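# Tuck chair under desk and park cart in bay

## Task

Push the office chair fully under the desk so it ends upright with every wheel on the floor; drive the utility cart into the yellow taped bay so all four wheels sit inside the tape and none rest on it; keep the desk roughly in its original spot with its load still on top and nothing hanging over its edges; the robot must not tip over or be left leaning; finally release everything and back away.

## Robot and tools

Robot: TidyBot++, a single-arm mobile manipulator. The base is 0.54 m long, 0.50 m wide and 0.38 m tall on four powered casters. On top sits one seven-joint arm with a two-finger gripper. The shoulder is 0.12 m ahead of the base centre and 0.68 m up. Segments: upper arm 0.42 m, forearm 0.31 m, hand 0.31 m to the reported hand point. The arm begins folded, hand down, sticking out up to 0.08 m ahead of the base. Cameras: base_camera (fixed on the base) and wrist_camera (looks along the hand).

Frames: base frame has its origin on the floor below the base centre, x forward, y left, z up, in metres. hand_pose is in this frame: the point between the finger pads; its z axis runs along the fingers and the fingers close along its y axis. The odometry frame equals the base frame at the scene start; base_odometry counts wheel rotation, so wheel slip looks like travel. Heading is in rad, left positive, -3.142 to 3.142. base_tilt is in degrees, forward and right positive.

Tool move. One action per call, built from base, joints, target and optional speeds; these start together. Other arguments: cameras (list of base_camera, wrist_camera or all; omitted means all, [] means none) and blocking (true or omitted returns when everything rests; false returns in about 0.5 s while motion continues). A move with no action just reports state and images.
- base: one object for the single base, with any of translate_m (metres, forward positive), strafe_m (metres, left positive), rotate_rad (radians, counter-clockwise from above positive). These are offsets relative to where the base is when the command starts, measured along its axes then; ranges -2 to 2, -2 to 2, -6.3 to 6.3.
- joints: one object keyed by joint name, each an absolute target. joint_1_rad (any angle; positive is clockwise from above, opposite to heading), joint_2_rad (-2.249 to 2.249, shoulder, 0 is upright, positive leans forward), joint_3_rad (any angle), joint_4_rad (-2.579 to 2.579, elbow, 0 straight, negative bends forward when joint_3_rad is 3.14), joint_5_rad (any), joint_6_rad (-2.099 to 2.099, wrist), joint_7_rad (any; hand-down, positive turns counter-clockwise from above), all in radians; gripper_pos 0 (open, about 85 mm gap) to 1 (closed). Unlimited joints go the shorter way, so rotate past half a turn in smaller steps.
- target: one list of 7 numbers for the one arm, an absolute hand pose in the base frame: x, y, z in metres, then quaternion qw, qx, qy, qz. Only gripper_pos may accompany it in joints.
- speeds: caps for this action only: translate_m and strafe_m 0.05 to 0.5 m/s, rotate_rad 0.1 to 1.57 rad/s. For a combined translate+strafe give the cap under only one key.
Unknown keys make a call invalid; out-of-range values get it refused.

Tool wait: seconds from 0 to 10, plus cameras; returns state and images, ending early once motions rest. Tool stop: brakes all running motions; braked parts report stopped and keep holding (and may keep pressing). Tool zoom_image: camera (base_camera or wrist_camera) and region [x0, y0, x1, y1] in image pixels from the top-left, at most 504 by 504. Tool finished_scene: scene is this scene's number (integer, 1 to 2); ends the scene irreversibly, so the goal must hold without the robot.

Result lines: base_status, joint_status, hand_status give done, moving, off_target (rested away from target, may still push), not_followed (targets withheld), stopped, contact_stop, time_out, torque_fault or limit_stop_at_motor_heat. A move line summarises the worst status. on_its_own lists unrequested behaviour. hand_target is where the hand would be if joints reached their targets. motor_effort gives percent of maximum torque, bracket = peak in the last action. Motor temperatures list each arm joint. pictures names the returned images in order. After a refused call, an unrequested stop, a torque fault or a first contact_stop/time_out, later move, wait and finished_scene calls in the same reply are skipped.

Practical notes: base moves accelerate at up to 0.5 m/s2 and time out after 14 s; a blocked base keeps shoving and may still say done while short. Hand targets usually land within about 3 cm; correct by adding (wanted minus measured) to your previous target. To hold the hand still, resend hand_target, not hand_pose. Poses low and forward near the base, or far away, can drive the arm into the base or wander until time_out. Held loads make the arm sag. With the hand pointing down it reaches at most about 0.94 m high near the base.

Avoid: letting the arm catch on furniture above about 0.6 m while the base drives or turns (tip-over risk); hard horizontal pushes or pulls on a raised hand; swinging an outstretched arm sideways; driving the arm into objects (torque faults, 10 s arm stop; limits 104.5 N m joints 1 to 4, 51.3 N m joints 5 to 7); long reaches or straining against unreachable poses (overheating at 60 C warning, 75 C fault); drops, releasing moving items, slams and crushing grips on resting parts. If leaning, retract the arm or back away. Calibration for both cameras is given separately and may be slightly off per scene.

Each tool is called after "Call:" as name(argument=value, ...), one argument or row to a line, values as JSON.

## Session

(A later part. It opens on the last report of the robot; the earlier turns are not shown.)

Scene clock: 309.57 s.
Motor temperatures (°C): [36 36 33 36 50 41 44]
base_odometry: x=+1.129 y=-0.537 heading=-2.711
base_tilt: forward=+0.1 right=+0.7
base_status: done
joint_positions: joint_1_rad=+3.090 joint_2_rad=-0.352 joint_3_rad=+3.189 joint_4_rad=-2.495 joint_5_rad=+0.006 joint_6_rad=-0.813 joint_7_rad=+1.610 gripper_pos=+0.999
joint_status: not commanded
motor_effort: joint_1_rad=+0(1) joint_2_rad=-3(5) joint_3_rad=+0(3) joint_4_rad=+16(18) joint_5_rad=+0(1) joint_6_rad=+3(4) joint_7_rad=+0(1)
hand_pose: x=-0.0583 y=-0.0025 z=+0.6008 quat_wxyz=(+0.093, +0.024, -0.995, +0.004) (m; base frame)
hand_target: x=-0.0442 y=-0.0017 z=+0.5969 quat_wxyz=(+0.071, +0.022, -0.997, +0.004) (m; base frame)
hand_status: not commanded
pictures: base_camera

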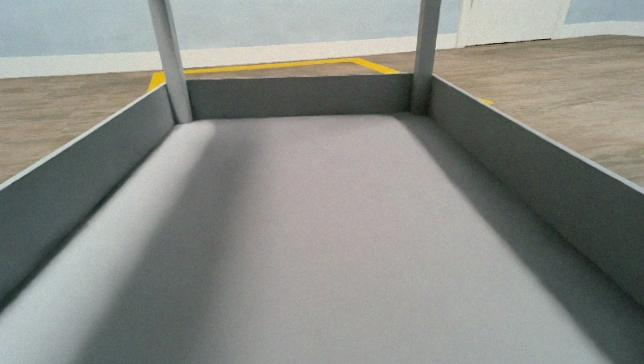

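Call:
move(
  base={"translate_m":-0.45},
  joints={"joint_1_rad":0},
  cameras=[],
)

Call:
move(
  base={"strafe_m":0.6},
  joints={"joint_2_rad":-0.4,"joint_4_rad":-2.3,"joint_6_rad":-0.4},
)

Call:
move(
  base={"rotate_rad":-0.5},
)

Scene clock: 318.00 s.
Motor temperatures (°C): [36 35 33 36 50 41 44]
move: done
base_odometry: x=+1.538 y=-0.349 heading=-2.711
base_tilt: forward=+0.2 right=+0.8
base_status: done
joint_positions: joint_1_rad=+0.013 joint_2_rad=-0.351 joint_3_rad=+3.189 joint_4_rad=-2.495 joint_5_rad=+0.006 joint_6_rad=-0.813 joint_7_rad=+1.610 gripper_pos=+0.999
joint_status: all done
motor_effort: joint_1_rad=-1(2) joint_2_rad=-3(5) joint_3_rad=+0(1) joint_4_rad=+16(17) joint_5_rad=+0(1) joint_6_rad=+2(4) joint_7_rad=+0(1)
hand_pose: x=+0.2959 y=-0.0089 z=+0.6006 quat_wxyz=(-0.001, +0.996, -0.008, +0.092) (m; base frame)
hand_target: x=+0.2821 y=-0.0051 z=+0.5969 quat_wxyz=(-0.002, +0.997, +0.001, +0.071) (m; base frame)
hand_status: not commanded
pictures: none
No camera images: "cameras" was empty.

Scene clock: 322.70 s.
Motor temperatures (°C): [36 35 33 36 50 41 44]
move: time_out
base_odometry: x=+1.773 y=-0.861 heading=-2.703
base_tilt: forward=+0.1 right=+0.8
base_status: strafe_m time_out (by the wheels' count: +0.564 of +0.600)
joint_positions: joint_1_rad=+0.004 joint_2_rad=-0.390 joint_3_rad=+3.184 joint_4_rad=-2.321 joint_5_rad=+0.006 joint_6_rad=-0.450 joint_7_rad=+1.610 gripper_pos=+0.999
joint_status: all done
motor_effort: joint_1_rad=-1(5) joint_2_rad=-5(9) joint_3_rad=+0(10) joint_4_rad=+20(22) joint_5_rad=+0(2) joint_6_rad=+7(8) joint_7_rad=+1(1)
hand_pose: x=+0.4680 y=-0.0155 z=+0.7349 quat_wxyz=(+0.010, +0.929, -0.003, +0.371) (m; base frame)
hand_target: x=+0.4849 y=-0.0146 z=+0.7604 quat_wxyz=(+0.010, +0.913, -0.001, +0.408) (m; base frame)
hand_status: not commanded
pictures: base_camera, wrist_camera
camera_calibration:
wrist_camera: T_world_to_cam=[[-0.0604104, -0.997707, 0.0305206, -0.0148304], [-0.701779, 0.0207087, -0.712094, 0.909812], [0.709829, -0.0644366, -0.701421, 0.312738], [0, 0, 0, 1]] pos_world=[0.415601, -0.0134856, 0.867685]

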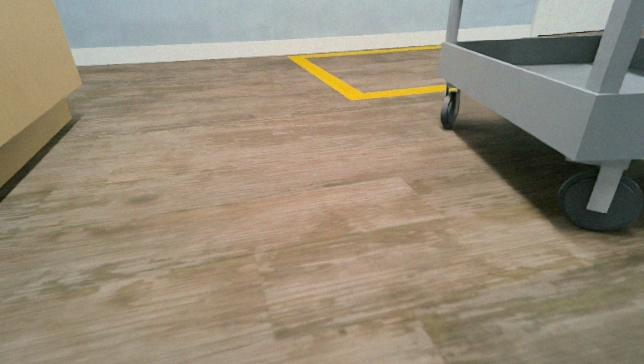

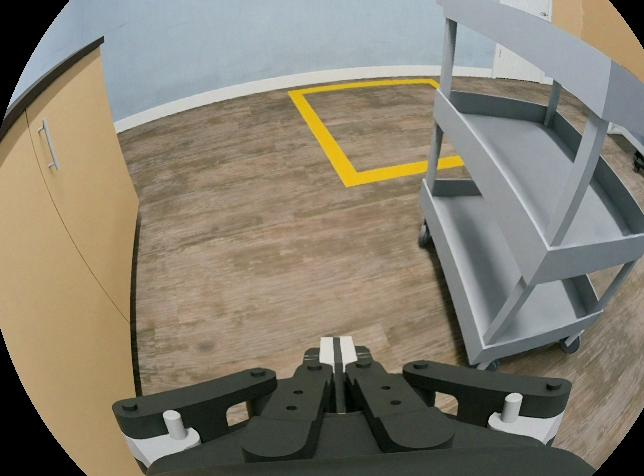

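not run: a stop that you did not command came earlier in this reply.

Call:
zoom_image(
  camera="base_camera",
  region=[420, 60, 644, 250],
)

Call:
zoom_image(
  camera="wrist_camera",
  region=[400, 180, 644, 400],
)

Scaled by 2.250.

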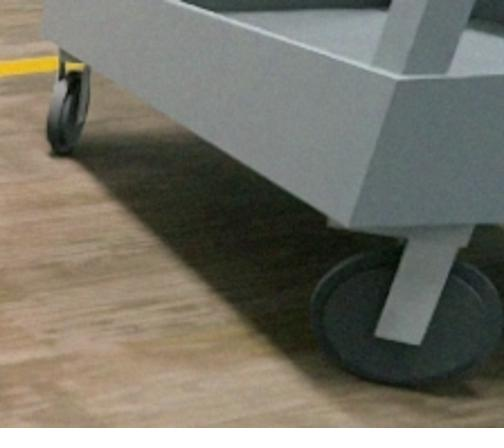

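Scaled by 2.066.

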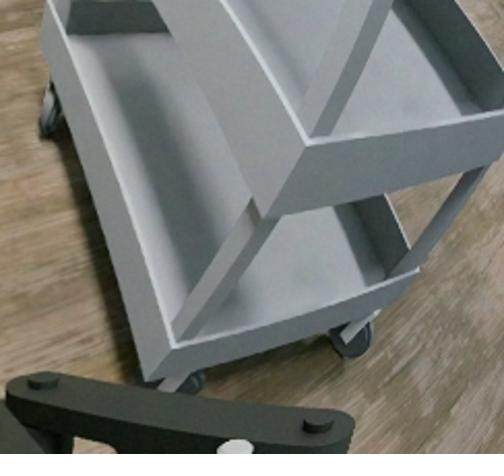

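Call:
move(
  joints={"joint_2_rad":-0.35,"joint_4_rad":-2.5,"joint_6_rad":-0.85},
  cameras=[],
)

Call:
move(
  joints={"joint_1_rad":3.1},
  base={"strafe_m":-0.66},
  cameras=["base_camera"],
)

Call:
move(
  base={"translate_m":0.7},
  cameras=[],
)

Call:
move(
  base={"translate_m":-0.2},
  cameras=["base_camera"],
)

Scene clock: 347.20 s.
Motor temperatures (°C): [36 35 33 36 50 41 44]
move: done
base_odometry: x=+1.773 y=-0.861 heading=-2.703
base_tilt: forward=+0.1 right=+0.8
base_status: not commanded
joint_positions: joint_1_rad=+0.004 joint_2_rad=-0.366 joint_3_rad=+3.184 joint_4_rad=-2.494 joint_5_rad=+0.006 joint_6_rad=-0.800 joint_7_rad=+1.610 gripper_pos=+0.999
joint_status: all done
motor_effort: joint_1_rad=-1(1) joint_2_rad=-2(6) joint_3_rad=+0(0) joint_4_rad=+16(20) joint_5_rad=+0(0) joint_6_rad=+3(7) joint_7_rad=-1(1)
hand_pose: x=+0.3014 y=-0.0068 z=+0.6042 quat_wxyz=(-0.001, +0.994, -0.001, +0.106) (m; base frame)
hand_target: x=+0.2821 y=-0.0051 z=+0.5969 quat_wxyz=(-0.002, +0.997, +0.001, +0.071) (m; base frame)
hand_status: not commanded
pictures: none
No camera images: "cameras" was empty.

Scene clock: 351.10 s.
Motor temperatures (°C): [36 35 33 36 50 41 44]
move: done
base_odometry: x=+1.493 y=-0.264 heading=-2.704
base_tilt: forward=+0.1 right=+0.8
base_status: done
joint_positions: joint_1_rad=+3.087 joint_2_rad=-0.362 joint_3_rad=+3.184 joint_4_rad=-2.494 joint_5_rad=+0.006 joint_6_rad=-0.802 joint_7_rad=+1.610 gripper_pos=+0.999
joint_status: all done
motor_effort: joint_1_rad=+0(2) joint_2_rad=-2(4) joint_3_rad=+0(1) joint_4_rad=+16(17) joint_5_rad=+0(1) joint_6_rad=+3(3) joint_7_rad=+0(1)
hand_pose: x=-0.0625 y=-0.0038 z=+0.6034 quat_wxyz=(+0.103, +0.028, -0.994, +0.004) (m; base frame)
hand_target: x=-0.0442 y=-0.0017 z=+0.5969 quat_wxyz=(+0.071, +0.022, -0.997, +0.004) (m; base frame)
hand_status: not commanded
pictures: base_camera

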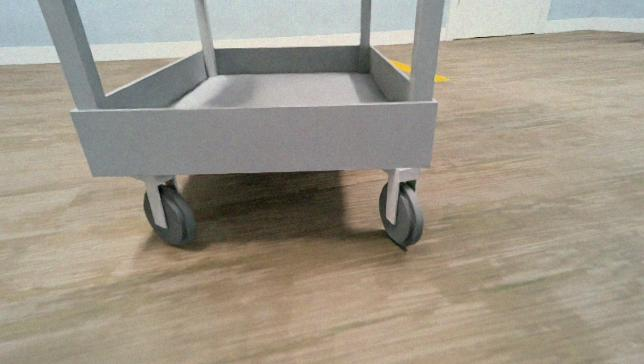

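Scene clock: 353.77 s.
Motor temperatures (°C): [36 35 33 36 50 41 44]
move: done
base_odometry: x=+0.859 y=-0.561 heading=-2.704
base_tilt: forward=+0.1 right=+0.8
base_status: done
joint_positions: joint_1_rad=+3.090 joint_2_rad=-0.356 joint_3_rad=+3.184 joint_4_rad=-2.499 joint_5_rad=+0.006 joint_6_rad=-0.812 joint_7_rad=+1.610 gripper_pos=+0.999
joint_status: not commanded
motor_effort: joint_1_rad=-1(2) joint_2_rad=-2(12) joint_3_rad=+0(4) joint_4_rad=+16(19) joint_5_rad=+0(2) joint_6_rad=+2(5) joint_7_rad=+0(1)
hand_pose: x=-0.0569 y=-0.0033 z=+0.6003 quat_wxyz=(+0.093, +0.027, -0.995, +0.004) (m; base frame)
hand_target: x=-0.0442 y=-0.0017 z=+0.5969 quat_wxyz=(+0.071, +0.022, -0.997, +0.004) (m; base frame)
hand_status: not commanded
pictures: none
No camera images: "cameras" was empty.

Scene clock: 355.37 s.
Motor temperatures (°C): [36 35 33 36 50 41 44]
move: done
base_odometry: x=+1.040 y=-0.476 heading=-2.704
base_tilt: forward=+0.1 right=+0.8
base_status: done
joint_positions: joint_1_rad=+3.090 joint_2_rad=-0.354 joint_3_rad=+3.184 joint_4_rad=-2.499 joint_5_rad=+0.006 joint_6_rad=-0.812 joint_7_rad=+1.610 gripper_pos=+0.999
joint_status: not commanded
motor_effort: joint_1_rad=-1(1) joint_2_rad=-3(6) joint_3_rad=+0(3) joint_4_rad=+16(17) joint_5_rad=+0(1) joint_6_rad=+2(3) joint_7_rad=+0(1)
hand_pose: x=-0.0566 y=-0.0032 z=+0.5998 quat_wxyz=(+0.092, +0.027, -0.995, +0.004) (m; base frame)
hand_target: x=-0.0442 y=-0.0017 z=+0.5969 quat_wxyz=(+0.071, +0.022, -0.997, +0.004) (m; base frame)
hand_status: not commanded
pictures: base_camera

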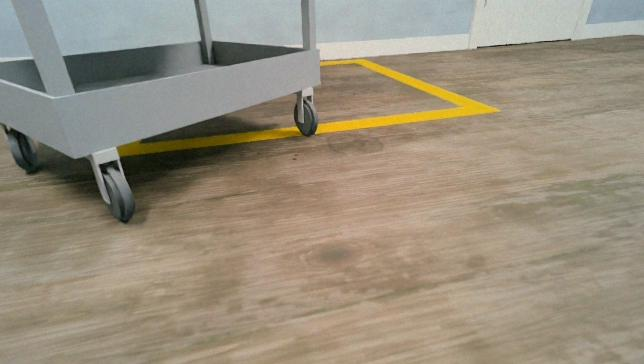

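Call:
move(
  base={"rotate_rad":-0.436},
  cameras=[],
)

Call:
move(
  base={"translate_m":-0.05,"strafe_m":0.78},
  cameras=["base_camera"],
)

Scene clock: 369.17 s.
Motor temperatures (°C): [36 35 33 36 50 41 44]
move: done
base_odometry: x=+1.040 y=-0.476 heading=-3.140
base_tilt: forward=+0.2 right=+0.8
base_status: done
joint_positions: joint_1_rad=+3.090 joint_2_rad=-0.354 joint_3_rad=+3.184 joint_4_rad=-2.499 joint_5_rad=+0.006 joint_6_rad=-0.812 joint_7_rad=+1.610 gripper_pos=+0.999
joint_status: not commanded
motor_effort: joint_1_rad=-1(1) joint_2_rad=-2(3) joint_3_rad=+0(1) joint_4_rad=+15(16) joint_5_rad=+0(0) joint_6_rad=+3(3) joint_7_rad=+0(1)
hand_pose: x=-0.0566 y=-0.0031 z=+0.5998 quat_wxyz=(+0.092, +0.026, -0.995, +0.004) (m; base frame)
hand_target: x=-0.0442 y=-0.0017 z=+0.5969 quat_wxyz=(+0.071, +0.022, -0.997, +0.004) (m; base frame)
hand_status: not commanded
pictures: none
No camera images: "cameras" was empty.

Scene clock: 372.10 s.
Motor temperatures (°C): [36 35 33 36 50 41 44]
move: done
base_odometry: x=+1.091 y=-1.256 heading=-3.141
base_tilt: forward=+0.1 right=+0.8
base_status: done
joint_positions: joint_1_rad=+3.090 joint_2_rad=-0.354 joint_3_rad=+3.184 joint_4_rad=-2.499 joint_5_rad=+0.006 joint_6_rad=-0.812 joint_7_rad=+1.610 gripper_pos=+0.999
joint_status: not commanded
motor_effort: joint_1_rad=-1(1) joint_2_rad=-2(3) joint_3_rad=+0(1) joint_4_rad=+16(16) joint_5_rad=+0(1) joint_6_rad=+3(3) joint_7_rad=+0(1)
hand_pose: x=-0.0566 y=-0.0031 z=+0.5998 quat_wxyz=(+0.092, +0.026, -0.995, +0.004) (m; base frame)
hand_target: x=-0.0442 y=-0.0017 z=+0.5969 quat_wxyz=(+0.071, +0.022, -0.997, +0.004) (m; base frame)
hand_status: not commanded
pictures: base_camera

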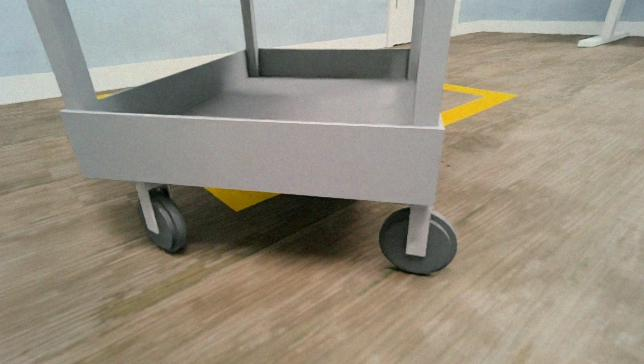

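Call:
move(
  base={"rotate_rad":0.07},
  cameras=[],
)

Call:
move(
  base={"translate_m":0.95},
  speeds={"translate_m":0.35},
  cameras=["base_camera"],
)

Call:
move(
  base={"translate_m":-0.5},
  cameras=["base_camera"],
)

Scene clock: 379.27 s.
Motor temperatures (°C): [36 35 33 36 50 41 44]
move: done
base_odometry: x=+1.091 y=-1.256 heading=-3.070
base_tilt: forward=+0.1 right=+0.8
base_status: done
joint_positions: joint_1_rad=+3.090 joint_2_rad=-0.354 joint_3_rad=+3.184 joint_4_rad=-2.499 joint_5_rad=+0.006 joint_6_rad=-0.812 joint_7_rad=+1.610 gripper_pos=+0.999
joint_status: not commanded
motor_effort: joint_1_rad=-1(1) joint_2_rad=-2(3) joint_3_rad=+0(1) joint_4_rad=+16(16) joint_5_rad=+0(0) joint_6_rad=+2(3) joint_7_rad=+0(1)
hand_pose: x=-0.0566 y=-0.0031 z=+0.5998 quat_wxyz=(+0.092, +0.026, -0.995, +0.004) (m; base frame)
hand_target: x=-0.0442 y=-0.0017 z=+0.5969 quat_wxyz=(+0.071, +0.022, -0.997, +0.004) (m; base frame)
hand_status: not commanded
pictures: none
No camera images: "cameras" was empty.

Scene clock: 383.67 s.
Motor temperatures (°C): [36 35 33 35 50 41 44]
move: contact_stop
base_odometry: x=+0.145 y=-1.324 heading=-3.074
base_tilt: forward=+0.0 right=+0.9
base_status: translate_m contact_stop (by the wheels' count: +0.949 of +0.950)
joint_positions: joint_1_rad=+3.093 joint_2_rad=-0.353 joint_3_rad=+3.184 joint_4_rad=-2.502 joint_5_rad=+0.006 joint_6_rad=-0.817 joint_7_rad=+1.610 gripper_pos=+0.999
joint_status: not commanded
motor_effort: joint_1_rad=-1(2) joint_2_rad=-2(7) joint_3_rad=+0(3) joint_4_rad=+16(19) joint_5_rad=+0(2) joint_6_rad=+2(4) joint_7_rad=+0(1)
hand_pose: x=-0.0536 y=-0.0026 z=+0.5984 quat_wxyz=(+0.087, +0.025, -0.996, +0.004) (m; base frame)
hand_target: x=-0.0442 y=-0.0017 z=+0.5969 quat_wxyz=(+0.071, +0.022, -0.997, +0.004) (m; base frame)
hand_status: not commanded
pictures: base_camera

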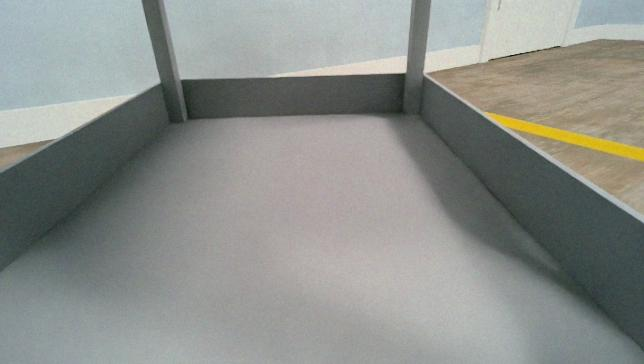

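not run: a stop that you did not command came earlier in this reply.

Call:
move(
  base={"translate_m":-0.5},
  cameras=["base_camera"],
)

Call:
move(
  joints={"joint_1_rad":0},
  cameras=[],
)

Call:
move(
  joints={"joint_4_rad":-2.3,"joint_6_rad":-0.4},
)

Scene clock: 389.47 s.
Motor temperatures (°C): [36 35 33 35 50 41 44]
move: done
base_odometry: x=+0.644 y=-1.290 heading=-3.074
base_tilt: forward=+0.1 right=+0.8
base_status: done
joint_positions: joint_1_rad=+3.093 joint_2_rad=-0.351 joint_3_rad=+3.184 joint_4_rad=-2.502 joint_5_rad=+0.006 joint_6_rad=-0.817 joint_7_rad=+1.610 gripper_pos=+0.999
joint_status: not commanded
motor_effort: joint_1_rad=-1(2) joint_2_rad=-2(5) joint_3_rad=+0(1) joint_4_rad=+16(18) joint_5_rad=+0(0) joint_6_rad=+3(3) joint_7_rad=+0(2)
hand_pose: x=-0.0534 y=-0.0026 z=+0.5981 quat_wxyz=(+0.087, +0.025, -0.996, +0.004) (m; base frame)
hand_target: x=-0.0442 y=-0.0017 z=+0.5969 quat_wxyz=(+0.071, +0.022, -0.997, +0.004) (m; base frame)
hand_status: not commanded
pictures: base_camera

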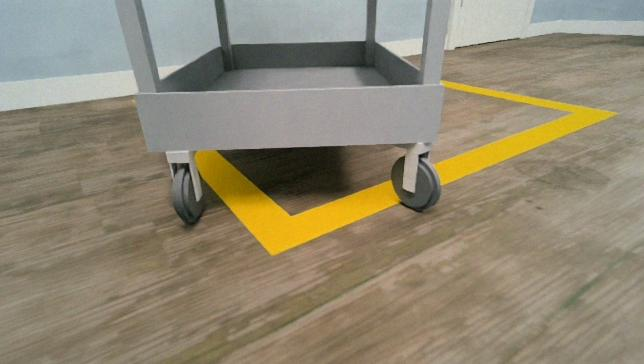

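Scene clock: 393.37 s.
Motor temperatures (°C): [36 35 33 35 50 41 44]
move: done
base_odometry: x=+0.644 y=-1.290 heading=-3.074
base_tilt: forward=+0.1 right=+0.8
base_status: not commanded
joint_positions: joint_1_rad=+0.013 joint_2_rad=-0.351 joint_3_rad=+3.184 joint_4_rad=-2.502 joint_5_rad=+0.006 joint_6_rad=-0.817 joint_7_rad=+1.610 gripper_pos=+0.999
joint_status: all done
motor_effort: joint_1_rad=-1(2) joint_2_rad=-3(3) joint_3_rad=+0(1) joint_4_rad=+15(16) joint_5_rad=+0(0) joint_6_rad=+2(3) joint_7_rad=-1(1)
hand_pose: x=+0.2912 y=-0.0080 z=+0.5981 quat_wxyz=(-0.001, +0.996, -0.006, +0.087) (m; base frame)
hand_target: x=+0.2821 y=-0.0051 z=+0.5969 quat_wxyz=(-0.002, +0.997, +0.001, +0.071) (m; base frame)
hand_status: not commanded
pictures: none
No camera images: "cameras" was empty.

Scene clock: 394.90 s.
Motor temperatures (°C): [36 35 33 35 50 41 44]
move: done
base_odometry: x=+0.644 y=-1.290 heading=-3.074
base_tilt: forward=+0.2 right=+0.8
base_status: not commanded
joint_positions: joint_1_rad=+0.013 joint_2_rad=-0.351 joint_3_rad=+3.184 joint_4_rad=-2.322 joint_5_rad=+0.006 joint_6_rad=-0.455 joint_7_rad=+1.610 gripper_pos=+0.999
joint_status: all done
motor_effort: joint_1_rad=-1(1) joint_2_rad=-6(7) joint_3_rad=+0(1) joint_4_rad=+19(20) joint_5_rad=+0(0) joint_6_rad=+6(7) joint_7_rad=-1(1)
hand_pose: x=+0.4680 y=-0.0185 z=+0.7196 quat_wxyz=(+0.011, +0.937, -0.007, +0.350) (m; base frame)
hand_target: x=+0.4884 y=-0.0146 z=+0.7420 quat_wxyz=(+0.010, +0.923, -0.001, +0.385) (m; base frame)
hand_status: not commanded
pictures: base_camera, wrist_camera
camera_calibration:
wrist_camera: T_world_to_cam=[[-0.067885, -0.997157, 0.0326939, -0.0154404], [-0.733253, 0.0276434, -0.679393, 0.890242], [0.676558, -0.0700935, -0.733046, 0.339986], [0, 0, 0, 1]] pos_world=[0.421705, -0.016175, 0.854555]

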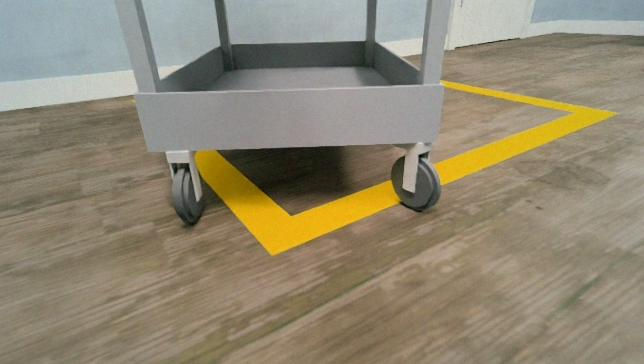

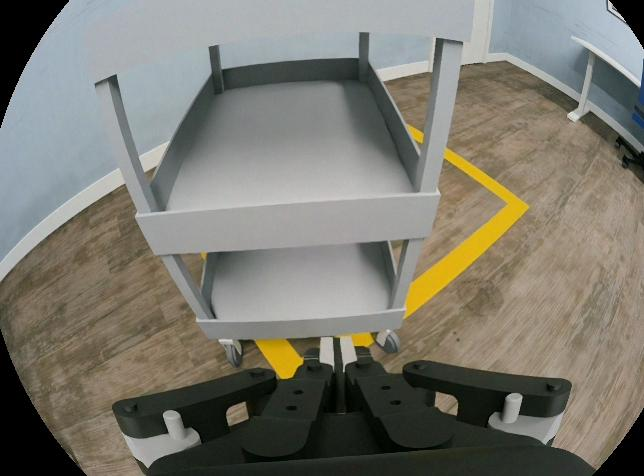

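Call:
move(
  base={"rotate_rad":-0.38},
  joints={"joint_4_rad":-2.5,"joint_6_rad":-0.85},
  cameras=[],
)

Call:
move(
  base={"translate_m":0.04,"strafe_m":0.41},
  joints={"joint_1_rad":3.1},
  cameras=["base_camera"],
)

Call:
move(
  base={"translate_m":0.78},
  speeds={"translate_m":0.35},
  cameras=["base_camera"],
)

Call:
move(
  base={"translate_m":-0.5},
  cameras=["base_camera"],
)

Scene clock: 407.20 s.
Motor temperatures (°C): [36 35 33 36 50 41 44]
move: done
base_odometry: x=+0.644 y=-1.290 heading=+2.830
base_tilt: forward=+0.1 right=+0.8
base_status: done
joint_positions: joint_1_rad=+0.009 joint_2_rad=-0.351 joint_3_rad=+3.184 joint_4_rad=-2.493 joint_5_rad=+0.006 joint_6_rad=-0.800 joint_7_rad=+1.610 gripper_pos=+0.999
joint_status: all done
motor_effort: joint_1_rad=-1(2) joint_2_rad=-3(7) joint_3_rad=+0(2) joint_4_rad=+16(20) joint_5_rad=+0(1) joint_6_rad=+2(8) joint_7_rad=+0(1)
hand_pose: x=+0.3008 y=-0.0078 z=+0.6020 quat_wxyz=(+0.000, +0.995, -0.004, +0.100) (m; base frame)
hand_target: x=+0.2821 y=-0.0051 z=+0.5969 quat_wxyz=(-0.002, +0.997, +0.001, +0.071) (m; base frame)
hand_status: not commanded
pictures: none
No camera images: "cameras" was empty.

Scene clock: 411.23 s.
Motor temperatures (°C): [36 35 33 35 50 41 44]
move: time_out
base_odometry: x=+0.482 y=-1.665 heading=+2.827
base_tilt: forward=+0.2 right=+0.8
base_status: translate_m time_out (by the wheels' count: +0.040 of +0.040); strafe_m time_out (by the wheels' count: +0.406 of +0.410)
joint_positions: joint_1_rad=+3.087 joint_2_rad=-0.353 joint_3_rad=+3.184 joint_4_rad=-2.495 joint_5_rad=+0.006 joint_6_rad=-0.806 joint_7_rad=+1.610 gripper_pos=+0.999
joint_status: all done
motor_effort: joint_1_rad=-1(2) joint_2_rad=-3(7) joint_3_rad=+0(2) joint_4_rad=+15(19) joint_5_rad=+0(2) joint_6_rad=+3(5) joint_7_rad=+0(1)
hand_pose: x=-0.0607 y=-0.0038 z=+0.6015 quat_wxyz=(+0.097, +0.028, -0.995, +0.004) (m; base frame)
hand_target: x=-0.0442 y=-0.0017 z=+0.5969 quat_wxyz=(+0.071, +0.022, -0.997, +0.004) (m; base frame)
hand_status: not commanded
pictures: base_camera

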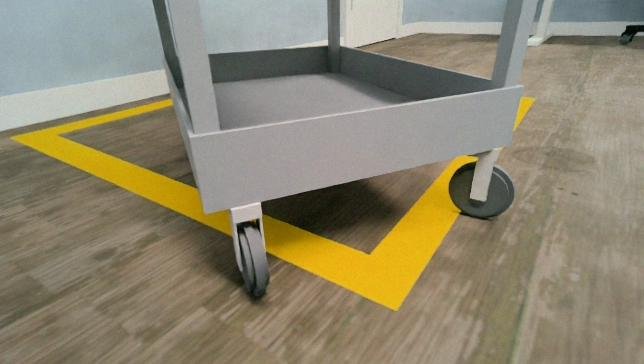

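not run: a stop that you did not command came earlier in this reply.

not run: a stop that you did not command came earlier in this reply.

Call:
move(
  base={"strafe_m":-0.03},
  cameras=[],
)

Call:
move(
  base={"translate_m":0.83},
  speeds={"translate_m":0.35},
  cameras=["base_camera"],
)

Call:
move(
  base={"translate_m":-0.5},
  cameras=["base_camera"],
)

Scene clock: 423.77 s.
Motor temperatures (°C): [36 35 33 35 50 41 44]
move: done
base_odometry: x=+0.491 y=-1.636 heading=+2.827
base_tilt: forward=+0.2 right=+0.8
base_status: done
joint_positions: joint_1_rad=+3.088 joint_2_rad=-0.353 joint_3_rad=+3.184 joint_4_rad=-2.495 joint_5_rad=+0.006 joint_6_rad=-0.806 joint_7_rad=+1.610 gripper_pos=+0.999
joint_status: not commanded
motor_effort: joint_1_rad=+0(1) joint_2_rad=-3(3) joint_3_rad=+0(1) joint_4_rad=+16(16) joint_5_rad=+0(1) joint_6_rad=+3(3) joint_7_rad=+0(1)
hand_pose: x=-0.0607 y=-0.0037 z=+0.6015 quat_wxyz=(+0.097, +0.027, -0.995, +0.004) (m; base frame)
hand_target: x=-0.0442 y=-0.0017 z=+0.5969 quat_wxyz=(+0.071, +0.022, -0.997, +0.004) (m; base frame)
hand_status: not commanded
pictures: none
No camera images: "cameras" was empty.

Scene clock: 427.90 s.
Motor temperatures (°C): [36 35 33 35 50 41 44]
move: done
base_odometry: x=-0.298 y=-1.380 heading=+2.826
base_tilt: forward=-0.2 right=+0.8
base_status: done
joint_positions: joint_1_rad=+3.091 joint_2_rad=-0.354 joint_3_rad=+3.184 joint_4_rad=-2.499 joint_5_rad=+0.006 joint_6_rad=-0.816 joint_7_rad=+1.610 gripper_pos=+0.999
joint_status: not commanded
motor_effort: joint_1_rad=+0(2) joint_2_rad=-2(7) joint_3_rad=+0(5) joint_4_rad=+16(20) joint_5_rad=+0(2) joint_6_rad=+2(5) joint_7_rad=+0(2)
hand_pose: x=-0.0553 y=-0.0031 z=+0.5995 quat_wxyz=(+0.090, +0.026, -0.996, +0.004) (m; base frame)
hand_target: x=-0.0442 y=-0.0017 z=+0.5969 quat_wxyz=(+0.071, +0.022, -0.997, +0.004) (m; base frame)
hand_status: not commanded
pictures: base_camera

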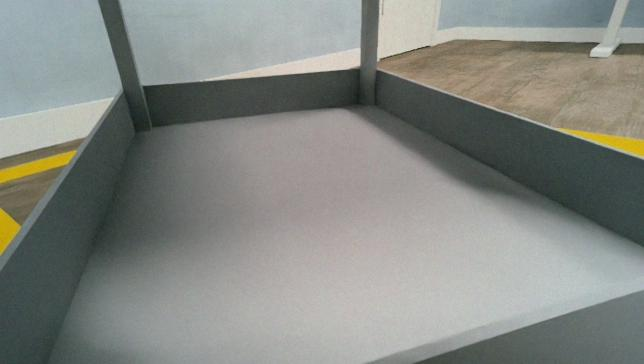

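Scene clock: 432.37 s.
Motor temperatures (°C): [36 35 33 35 50 41 44]
move: time_out
base_odometry: x=+0.110 y=-1.514 heading=+2.857
base_tilt: forward=+0.1 right=+0.8
base_status: translate_m time_out (by the wheels' count: -0.429 of -0.500)
joint_positions: joint_1_rad=+3.094 joint_2_rad=-0.345 joint_3_rad=+3.185 joint_4_rad=-2.498 joint_5_rad=+0.007 joint_6_rad=-0.821 joint_7_rad=+1.610 gripper_pos=+0.999
joint_status: not commanded
motor_effort: joint_1_rad=-1(2) joint_2_rad=-3(17) joint_3_rad=+0(7) joint_4_rad=+16(23) joint_5_rad=+0(4) joint_6_rad=+2(7) joint_7_rad=+0(1)
hand_pose: x=-0.0535 y=-0.0023 z=+0.5980 quat_wxyz=(+0.084, +0.025, -0.996, +0.003) (m; base frame)
hand_target: x=-0.0442 y=-0.0017 z=+0.5969 quat_wxyz=(+0.071, +0.022, -0.997, +0.004) (m; base frame)
hand_status: not commanded
pictures: base_camera

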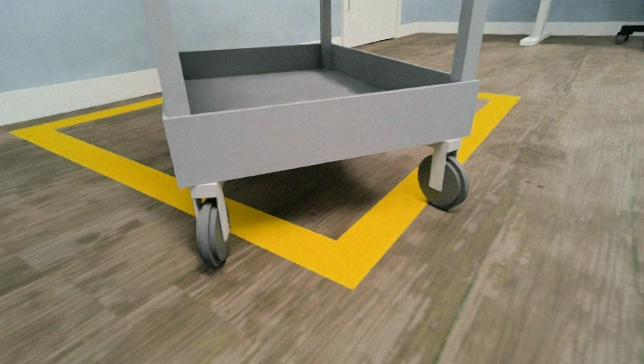

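Call:
move(
  base={"translate_m":0.9},
  cameras=["base_camera"],
)

Call:
move(
  base={"translate_m":0.4},
  cameras=["base_camera"],
)

Scene clock: 443.33 s.
Motor temperatures (°C): [36 35 33 35 50 41 44]
move: done
base_odometry: x=-0.753 y=-1.262 heading=+2.856
base_tilt: forward=-0.3 right=+0.9
base_status: done
joint_positions: joint_1_rad=+3.094 joint_2_rad=-0.350 joint_3_rad=+3.185 joint_4_rad=-2.503 joint_5_rad=+0.007 joint_6_rad=-0.824 joint_7_rad=+1.610 gripper_pos=+0.999
joint_status: not commanded
motor_effort: joint_1_rad=-1(2) joint_2_rad=-3(7) joint_3_rad=+0(3) joint_4_rad=+15(21) joint_5_rad=+0(1) joint_6_rad=+2(5) joint_7_rad=-1(1)
hand_pose: x=-0.0510 y=-0.0022 z=+0.5975 quat_wxyz=(+0.083, +0.024, -0.996, +0.003) (m; base frame)
hand_target: x=-0.0442 y=-0.0017 z=+0.5969 quat_wxyz=(+0.071, +0.022, -0.997, +0.004) (m; base frame)
hand_status: not commanded
pictures: base_camera

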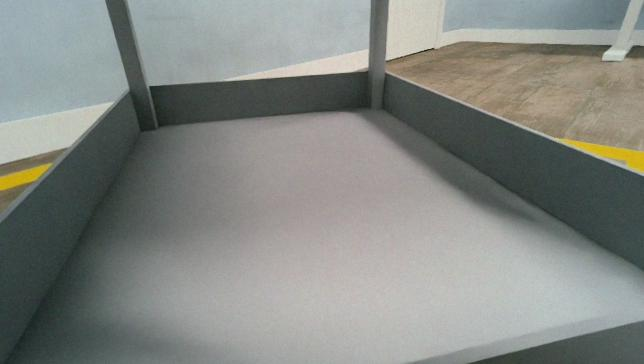

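Scene clock: 445.63 s.
Motor temperatures (°C): [36 35 33 35 50 41 44]
move: done
base_odometry: x=-1.136 y=-1.149 heading=+2.855
base_tilt: forward=-0.3 right=+0.9
base_status: done
joint_positions: joint_1_rad=+3.094 joint_2_rad=-0.350 joint_3_rad=+3.185 joint_4_rad=-2.503 joint_5_rad=+0.007 joint_6_rad=-0.824 joint_7_rad=+1.610 gripper_pos=+0.999
joint_status: not commanded
motor_effort: joint_1_rad=-1(1) joint_2_rad=-2(8) joint_3_rad=+0(2) joint_4_rad=+15(19) joint_5_rad=+0(1) joint_6_rad=+2(4) joint_7_rad=+0(1)
hand_pose: x=-0.0509 y=-0.0022 z=+0.5974 quat_wxyz=(+0.082, +0.024, -0.996, +0.003) (m; base frame)
hand_target: x=-0.0442 y=-0.0017 z=+0.5969 quat_wxyz=(+0.071, +0.022, -0.997, +0.004) (m; base frame)
hand_status: not commanded
pictures: base_camera

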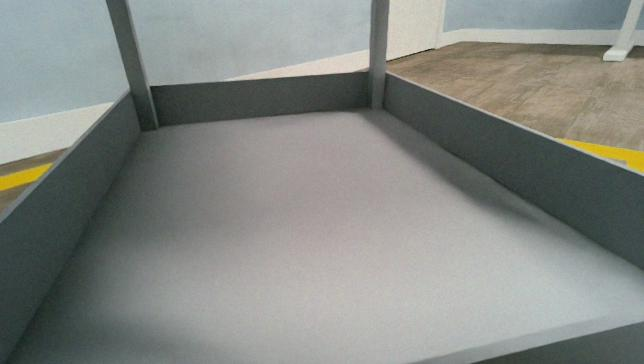

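Call:
move(
  base={"translate_m":-0.4},
  cameras=["base_camera"],
)

Call:
move(
  base={"translate_m":0.95},
  cameras=[],
)

Call:
move(
  base={"translate_m":-0.4},
  cameras=["base_camera"],
)

Scene clock: 453.33 s.
Motor temperatures (°C): [36 35 33 35 50 41 44]
move: done
base_odometry: x=-0.753 y=-1.262 heading=+2.856
base_tilt: forward=+0.1 right=+0.8
base_status: done
joint_positions: joint_1_rad=+3.094 joint_2_rad=-0.349 joint_3_rad=+3.185 joint_4_rad=-2.503 joint_5_rad=+0.007 joint_6_rad=-0.824 joint_7_rad=+1.610 gripper_pos=+0.999
joint_status: not commanded
motor_effort: joint_1_rad=-1(1) joint_2_rad=-2(5) joint_3_rad=+0(1) joint_4_rad=+15(20) joint_5_rad=+0(1) joint_6_rad=+2(4) joint_7_rad=+0(1)
hand_pose: x=-0.0508 y=-0.0022 z=+0.5972 quat_wxyz=(+0.082, +0.024, -0.996, +0.003) (m; base frame)
hand_target: x=-0.0442 y=-0.0017 z=+0.5969 quat_wxyz=(+0.071, +0.022, -0.997, +0.004) (m; base frame)
hand_status: not commanded
pictures: base_camera

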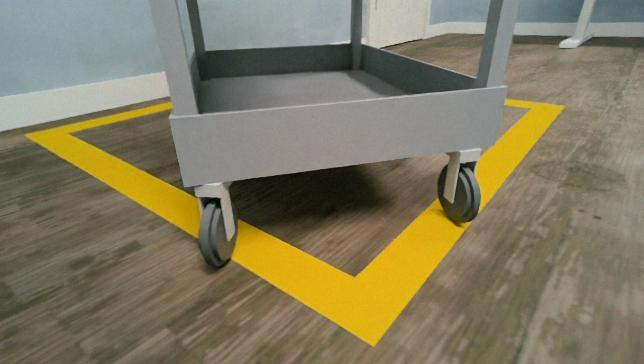

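Scene clock: 456.73 s.
Motor temperatures (°C): [36 35 33 35 50 41 44]
move: done
base_odometry: x=-1.664 y=-0.995 heading=+2.855
base_tilt: forward=+0.1 right=+0.7
base_status: done
joint_positions: joint_1_rad=+3.095 joint_2_rad=-0.361 joint_3_rad=+3.184 joint_4_rad=-2.514 joint_5_rad=+0.007 joint_6_rad=-0.835 joint_7_rad=+1.610 gripper_pos=+0.999
joint_status: not commanded
motor_effort: joint_1_rad=-1(1) joint_2_rad=-2(8) joint_3_rad=+0(4) joint_4_rad=+16(21) joint_5_rad=+0(2) joint_6_rad=+2(5) joint_7_rad=+0(1)
hand_pose: x=-0.0429 y=-0.0021 z=+0.5950 quat_wxyz=(+0.076, +0.024, -0.997, +0.004) (m; base frame)
hand_target: x=-0.0442 y=-0.0017 z=+0.5969 quat_wxyz=(+0.071, +0.022, -0.997, +0.004) (m; base frame)
hand_status: not commanded
pictures: none
No camera images: "cameras" was empty.

Scene clock: 458.93 s.
Motor temperatures (°C): [36 35 33 35 50 41 44]
move: done
base_odometry: x=-1.280 y=-1.108 heading=+2.856
base_tilt: forward=+0.1 right=+0.8
base_status: done
joint_positions: joint_1_rad=+3.095 joint_2_rad=-0.354 joint_3_rad=+3.184 joint_4_rad=-2.514 joint_5_rad=+0.007 joint_6_rad=-0.835 joint_7_rad=+1.610 gripper_pos=+0.999
joint_status: not commanded
motor_effort: joint_1_rad=-1(1) joint_2_rad=-2(4) joint_3_rad=+0(1) joint_4_rad=+16(17) joint_5_rad=+0(0) joint_6_rad=+2(3) joint_7_rad=+0(1)
hand_pose: x=-0.0425 y=-0.0021 z=+0.5940 quat_wxyz=(+0.073, +0.024, -0.997, +0.004) (m; base frame)
hand_target: x=-0.0442 y=-0.0017 z=+0.5969 quat_wxyz=(+0.071, +0.022, -0.997, +0.004) (m; base frame)
hand_status: not commanded
pictures: base_camera

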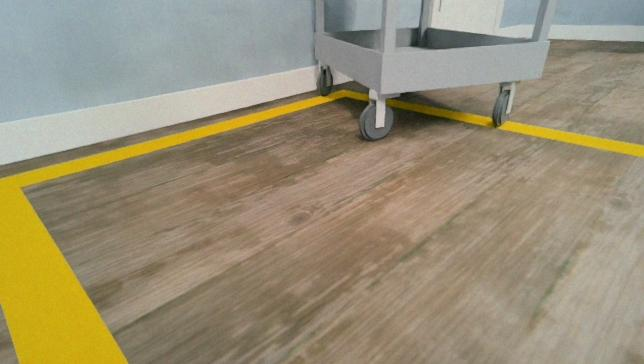

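Call:
move(
  joints={"joint_1_rad":0},
  cameras=[],
)

Call:
move(
  joints={"joint_4_rad":-2.3,"joint_6_rad":-0.2,"gripper_pos":0},
)

Scene clock: 471.90 s.
Motor temperatures (°C): [36 35 33 35 50 41 44]
move: done
base_odometry: x=-1.280 y=-1.108 heading=+2.856
base_tilt: forward=+0.1 right=+0.8
base_status: not commanded
joint_positions: joint_1_rad=+0.013 joint_2_rad=-0.354 joint_3_rad=+3.184 joint_4_rad=-2.514 joint_5_rad=+0.007 joint_6_rad=-0.835 joint_7_rad=+1.610 gripper_pos=+0.999
joint_status: all done
motor_effort: joint_1_rad=-1(2) joint_2_rad=-2(2) joint_3_rad=+0(1) joint_4_rad=+15(16) joint_5_rad=+0(0) joint_6_rad=+2(3) joint_7_rad=+0(1)
hand_pose: x=+0.2803 y=-0.0075 z=+0.5940 quat_wxyz=(-0.001, +0.997, -0.006, +0.073) (m; base frame)
hand_target: x=+0.2821 y=-0.0051 z=+0.5969 quat_wxyz=(-0.002, +0.997, +0.001, +0.071) (m; base frame)
hand_status: not commanded
pictures: none
No camera images: "cameras" was empty.

Scene clock: 473.50 s.
Motor temperatures (°C): [36 35 33 35 50 41 44]
move: done
base_odometry: x=-1.280 y=-1.108 heading=+2.856
base_tilt: forward=+0.1 right=+0.8
base_status: not commanded
joint_positions: joint_1_rad=+0.013 joint_2_rad=-0.354 joint_3_rad=+3.184 joint_4_rad=-2.321 joint_5_rad=+0.007 joint_6_rad=-0.258 joint_7_rad=+1.610 gripper_pos=+0.000
joint_status: all done
motor_effort: joint_1_rad=-1(1) joint_2_rad=-7(7) joint_3_rad=+0(1) joint_4_rad=+20(21) joint_5_rad=+0(0) joint_6_rad=+8(8) joint_7_rad=+0(1)
hand_pose: x=+0.5102 y=-0.0212 z=+0.7659 quat_wxyz=(+0.016, +0.897, -0.007, +0.442) (m; base frame)
hand_target: x=+0.5274 y=-0.0164 z=+0.7903 quat_wxyz=(+0.014, +0.880, -0.001, +0.475) (m; base frame)
hand_status: not commanded
pictures: base_camera, wrist_camera
camera_calibration:
wrist_camera: T_world_to_cam=[[-0.0758142, -0.996709, 0.0287076, -0.00966113], [-0.582426, 0.0208968, -0.812615, 0.977666], [0.80934, -0.0783278, -0.582093, 0.161682], [0, 0, 0, 1]] pos_world=[0.43783, -0.0173952, 0.888858]

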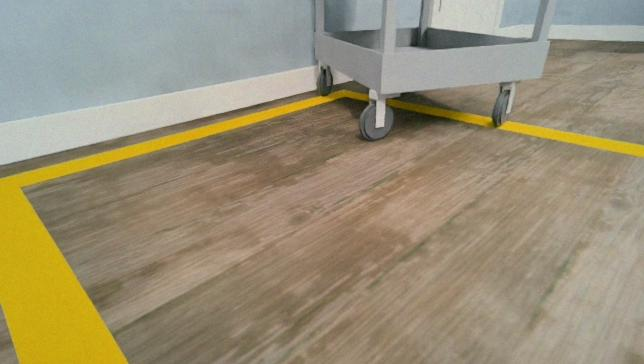

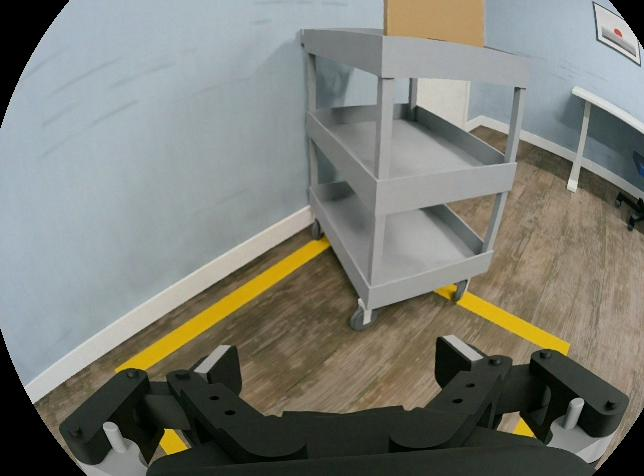

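Call:
move(
  base={"rotate_rad":0.2},
  joints={"joint_1_rad":0,"joint_2_rad":0.84,"joint_4_rad":-2.28,"joint_6_rad":1.55,"joint_7_rad":1.57},
  cameras=[],
)

Call:
move(
  base={"strafe_m":-0.38,"translate_m":0.1},
)

Scene clock: 487.40 s.
Motor temperatures (°C): [36 35 33 35 50 41 44]
move: done
base_odometry: x=-1.280 y=-1.108 heading=+3.056
base_tilt: forward=+0.2 right=+0.8
base_status: done
joint_positions: joint_1_rad=+0.006 joint_2_rad=+0.825 joint_3_rad=+3.184 joint_4_rad=-2.308 joint_5_rad=+0.007 joint_6_rad=+1.491 joint_7_rad=+1.610 gripper_pos=+0.000
joint_status: all done
motor_effort: joint_1_rad=-1(2) joint_2_rad=-33(34) joint_3_rad=+0(2) joint_4_rad=+6(22) joint_5_rad=+0(0) joint_6_rad=+9(11) joint_7_rad=+0(2)
hand_pose: x=+0.7413 y=-0.0197 z=+0.6305 quat_wxyz=(+0.034, +0.732, +0.015, +0.681) (m; base frame)
hand_target: x=+0.7505 y=-0.0155 z=+0.6484 quat_wxyz=(+0.019, +0.707, +0.003, +0.707) (m; base frame)
hand_status: not commanded
pictures: none
No camera images: "cameras" was empty.

Scene clock: 489.53 s.
Motor temperatures (°C): [36 35 33 35 50 41 44]
move: done
base_odometry: x=-1.347 y=-0.720 heading=+3.057
base_tilt: forward=+0.1 right=+0.8
base_status: done
joint_positions: joint_1_rad=+0.006 joint_2_rad=+0.826 joint_3_rad=+3.184 joint_4_rad=-2.306 joint_5_rad=+0.007 joint_6_rad=+1.495 joint_7_rad=+1.610 gripper_pos=+0.000
joint_status: not commanded
motor_effort: joint_1_rad=-1(3) joint_2_rad=-33(33) joint_3_rad=+0(2) joint_4_rad=+6(7) joint_5_rad=+0(1) joint_6_rad=+9(10) joint_7_rad=+0(1)
hand_pose: x=+0.7420 y=-0.0201 z=+0.6322 quat_wxyz=(+0.035, +0.730, +0.015, +0.683) (m; base frame)
hand_target: x=+0.7505 y=-0.0155 z=+0.6484 quat_wxyz=(+0.019, +0.707, +0.003, +0.707) (m; base frame)
hand_status: not commanded
pictures: base_camera, wrist_camera
camera_calibration:
wrist_camera: T_world_to_cam=[[-0.0703676, -0.996352, 0.0482752, -0.00359615], [-0.034928, -0.0459044, -0.998335, 0.71383], [0.996909, -0.0719366, -0.0315704, -0.590761], [0, 0, 0, 1]] pos_world=[0.613614, -0.0133124, 0.694164]

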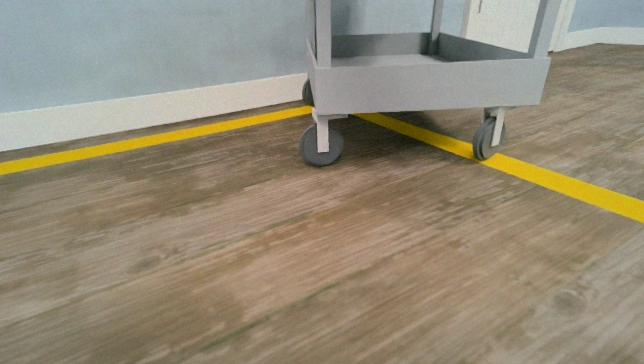

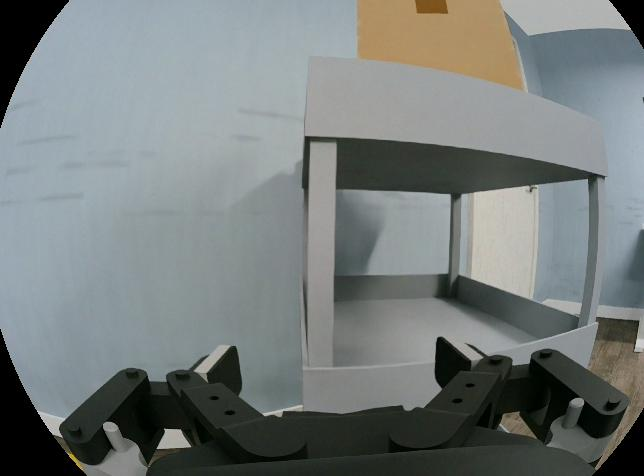

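Call:
move(
  base={"translate_m":0.28},
  speeds={"translate_m":0.2},
)

Call:
move(
  joints={"gripper_pos":1},
  cameras=["wrist_camera"],
)

Scene clock: 495.73 s.
Motor temperatures (°C): [36 35 33 35 50 41 44]
move: done
base_odometry: x=-1.626 y=-0.697 heading=+3.057
base_tilt: forward=+0.1 right=+0.8
base_status: done
joint_positions: joint_1_rad=+0.007 joint_2_rad=+0.822 joint_3_rad=+3.184 joint_4_rad=-2.355 joint_5_rad=+0.007 joint_6_rad=+1.532 joint_7_rad=+1.610 gripper_pos=+0.000
joint_status: not commanded
motor_effort: joint_1_rad=-2(3) joint_2_rad=-29(34) joint_3_rad=-1(2) joint_4_rad=+19(25) joint_5_rad=+1(2) joint_6_rad=+7(10) joint_7_rad=+0(1)
hand_pose: x=+0.7265 y=-0.0199 z=+0.6307 quat_wxyz=(+0.035, +0.733, +0.014, +0.679) (m; base frame)
hand_target: x=+0.7505 y=-0.0155 z=+0.6484 quat_wxyz=(+0.019, +0.707, +0.003, +0.707) (m; base frame)
hand_status: not commanded
pictures: base_camera, wrist_camera
camera_calibration:
wrist_camera: T_world_to_cam=[[-0.0707406, -0.996328, 0.0482324, -0.00414339], [-0.0438886, -0.0451978, -0.998013, 0.718129], [0.996529, -0.0727169, -0.0405302, -0.569384], [0, 0, 0, 1]] pos_world=[0.598632, -0.0130741, 0.693825]

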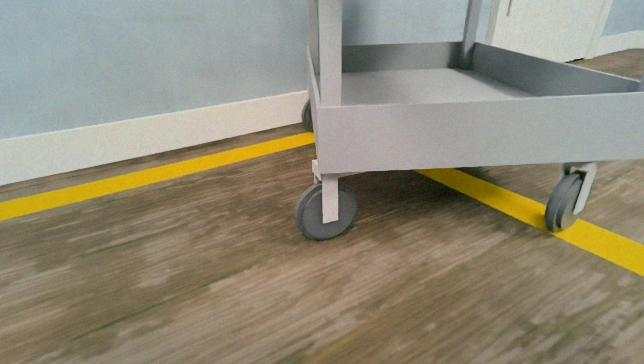

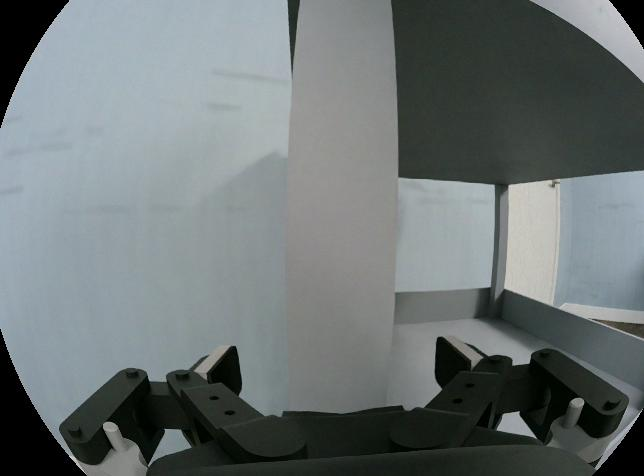

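Scene clock: 496.83 s.
Motor temperatures (°C): [36 35 33 35 50 41 44]
move: off_target
base_odometry: x=-1.626 y=-0.697 heading=+3.057
base_tilt: forward=+0.2 right=+0.8
base_status: not commanded
joint_positions: joint_1_rad=+0.008 joint_2_rad=+0.822 joint_3_rad=+3.183 joint_4_rad=-2.355 joint_5_rad=+0.006 joint_6_rad=+1.532 joint_7_rad=+1.578 gripper_pos=+0.661
joint_status: gripper_pos off_target (ended at +0.661, target +1.000)
motor_effort: joint_1_rad=-2(7) joint_2_rad=-31(31) joint_3_rad=-1(3) joint_4_rad=+15(19) joint_5_rad=+0(3) joint_6_rad=+8(9) joint_7_rad=+1(15)
hand_pose: x=+0.7266 y=-0.0202 z=+0.6307 quat_wxyz=(+0.024, +0.733, +0.002, +0.680) (m; base frame)
hand_target: x=+0.7505 y=-0.0155 z=+0.6484 quat_wxyz=(+0.019, +0.707, +0.003, +0.707) (m; base frame)
hand_status: not commanded
pictures: wrist_camera
camera_calibration:
wrist_camera: T_world_to_cam=[[-0.074184, -0.997119, 0.0158479, 0.0185289], [-0.0427643, -0.0126963, -0.999005, 0.718532], [0.996327, -0.0747879, -0.0416992, -0.568713], [0, 0, 0, 1]] pos_world=[0.598727, -0.0149347, 0.693808]

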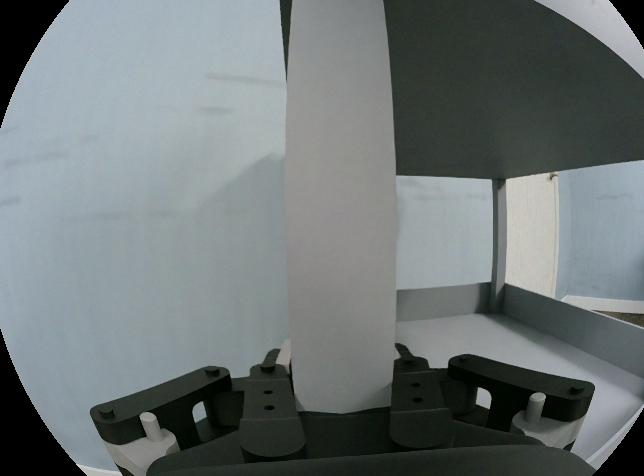

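Call:
move(
  base={"translate_m":-0.45,"strafe_m":0.2},
  speeds={"translate_m":0.15},
)

Scene clock: 504.10 s.
Motor temperatures (°C): [36 35 33 35 50 41 44]
move: done
base_odometry: x=-1.195 y=-0.934 heading=+3.057
base_tilt: forward=+0.2 right=+0.8
base_status: done
joint_positions: joint_1_rad=+0.039 joint_2_rad=+0.848 joint_3_rad=+3.186 joint_4_rad=-2.294 joint_5_rad=-0.030 joint_6_rad=+1.527 joint_7_rad=+1.573 gripper_pos=+0.669
joint_status: not commanded
motor_effort: joint_1_rad=-7(13) joint_2_rad=-35(40) joint_3_rad=-2(5) joint_4_rad=+8(15) joint_5_rad=+7(10) joint_6_rad=+10(17) joint_7_rad=+7(8)
hand_pose: x=+0.7436 y=-0.0522 z=+0.6323 quat_wxyz=(+0.046, +0.722, -0.023, +0.690) (m; base frame)
hand_target: x=+0.7505 y=-0.0155 z=+0.6484 quat_wxyz=(+0.019, +0.707, +0.003, +0.707) (m; base frame)
hand_status: not commanded
pictures: base_camera, wrist_camera
camera_calibration:
wrist_camera: T_world_to_cam=[[-0.141343, -0.989891, 0.0117589, 0.0407777], [-0.0119243, -0.0101749, -0.999877, 0.698231], [0.989889, -0.141466, -0.0103656, -0.606473], [0, 0, 0, 1]] pos_world=[0.614431, -0.0383255, 0.69138]

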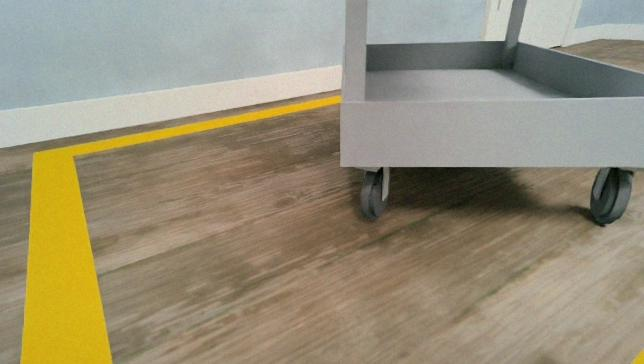

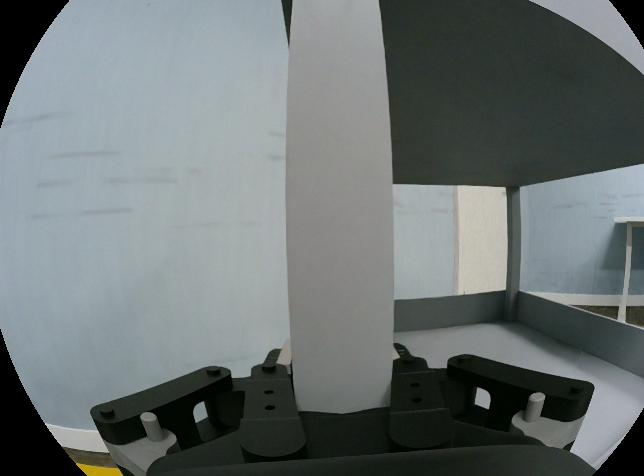

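Call:
move(
  base={"translate_m":-0.08,"strafe_m":0.25},
  speeds={"translate_m":0.15},
)

Scene clock: 512.37 s.
Motor temperatures (°C): [36 36 33 35 50 41 44]
move: done
base_odometry: x=-1.136 y=-1.190 heading=+3.057
base_tilt: forward=+0.2 right=+0.8
base_status: done
joint_positions: joint_1_rad=+0.050 joint_2_rad=+0.847 joint_3_rad=+3.197 joint_4_rad=-2.299 joint_5_rad=-0.061 joint_6_rad=+1.528 joint_7_rad=+1.559 gripper_pos=+0.681
joint_status: not commanded
motor_effort: joint_1_rad=-8(15) joint_2_rad=-32(38) joint_3_rad=-3(7) joint_4_rad=+9(13) joint_5_rad=+9(15) joint_6_rad=+8(15) joint_7_rad=+5(11)
hand_pose: x=+0.7397 y=-0.0734 z=+0.6322 quat_wxyz=(+0.062, +0.721, -0.043, +0.689) (m; base frame)
hand_target: x=+0.7505 y=-0.0155 z=+0.6484 quat_wxyz=(+0.019, +0.707, +0.003, +0.707) (m; base frame)
hand_status: not commanded
pictures: base_camera, wrist_camera
camera_calibration:
wrist_camera: T_world_to_cam=[[-0.190525, -0.981657, 0.00709296, 0.0591632], [-0.0127496, -0.00475032, -0.999907, 0.698931], [0.9816, -0.190598, -0.0116107, -0.602301], [0, 0, 0, 1]] pos_world=[0.611402, -0.0533991, 0.691453]

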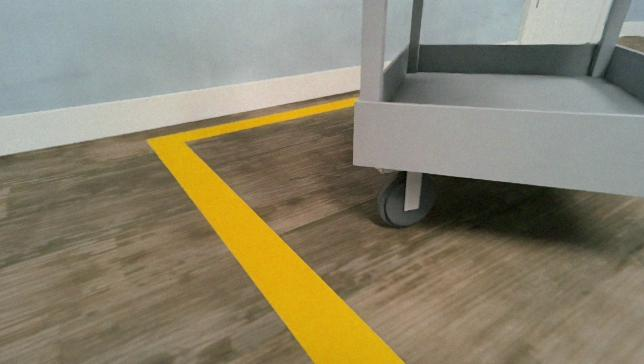

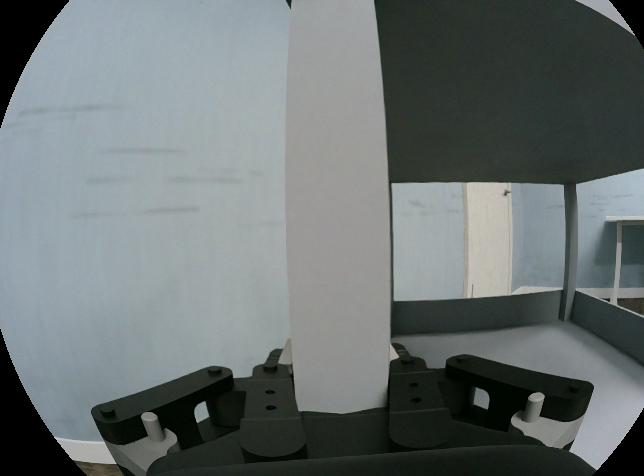

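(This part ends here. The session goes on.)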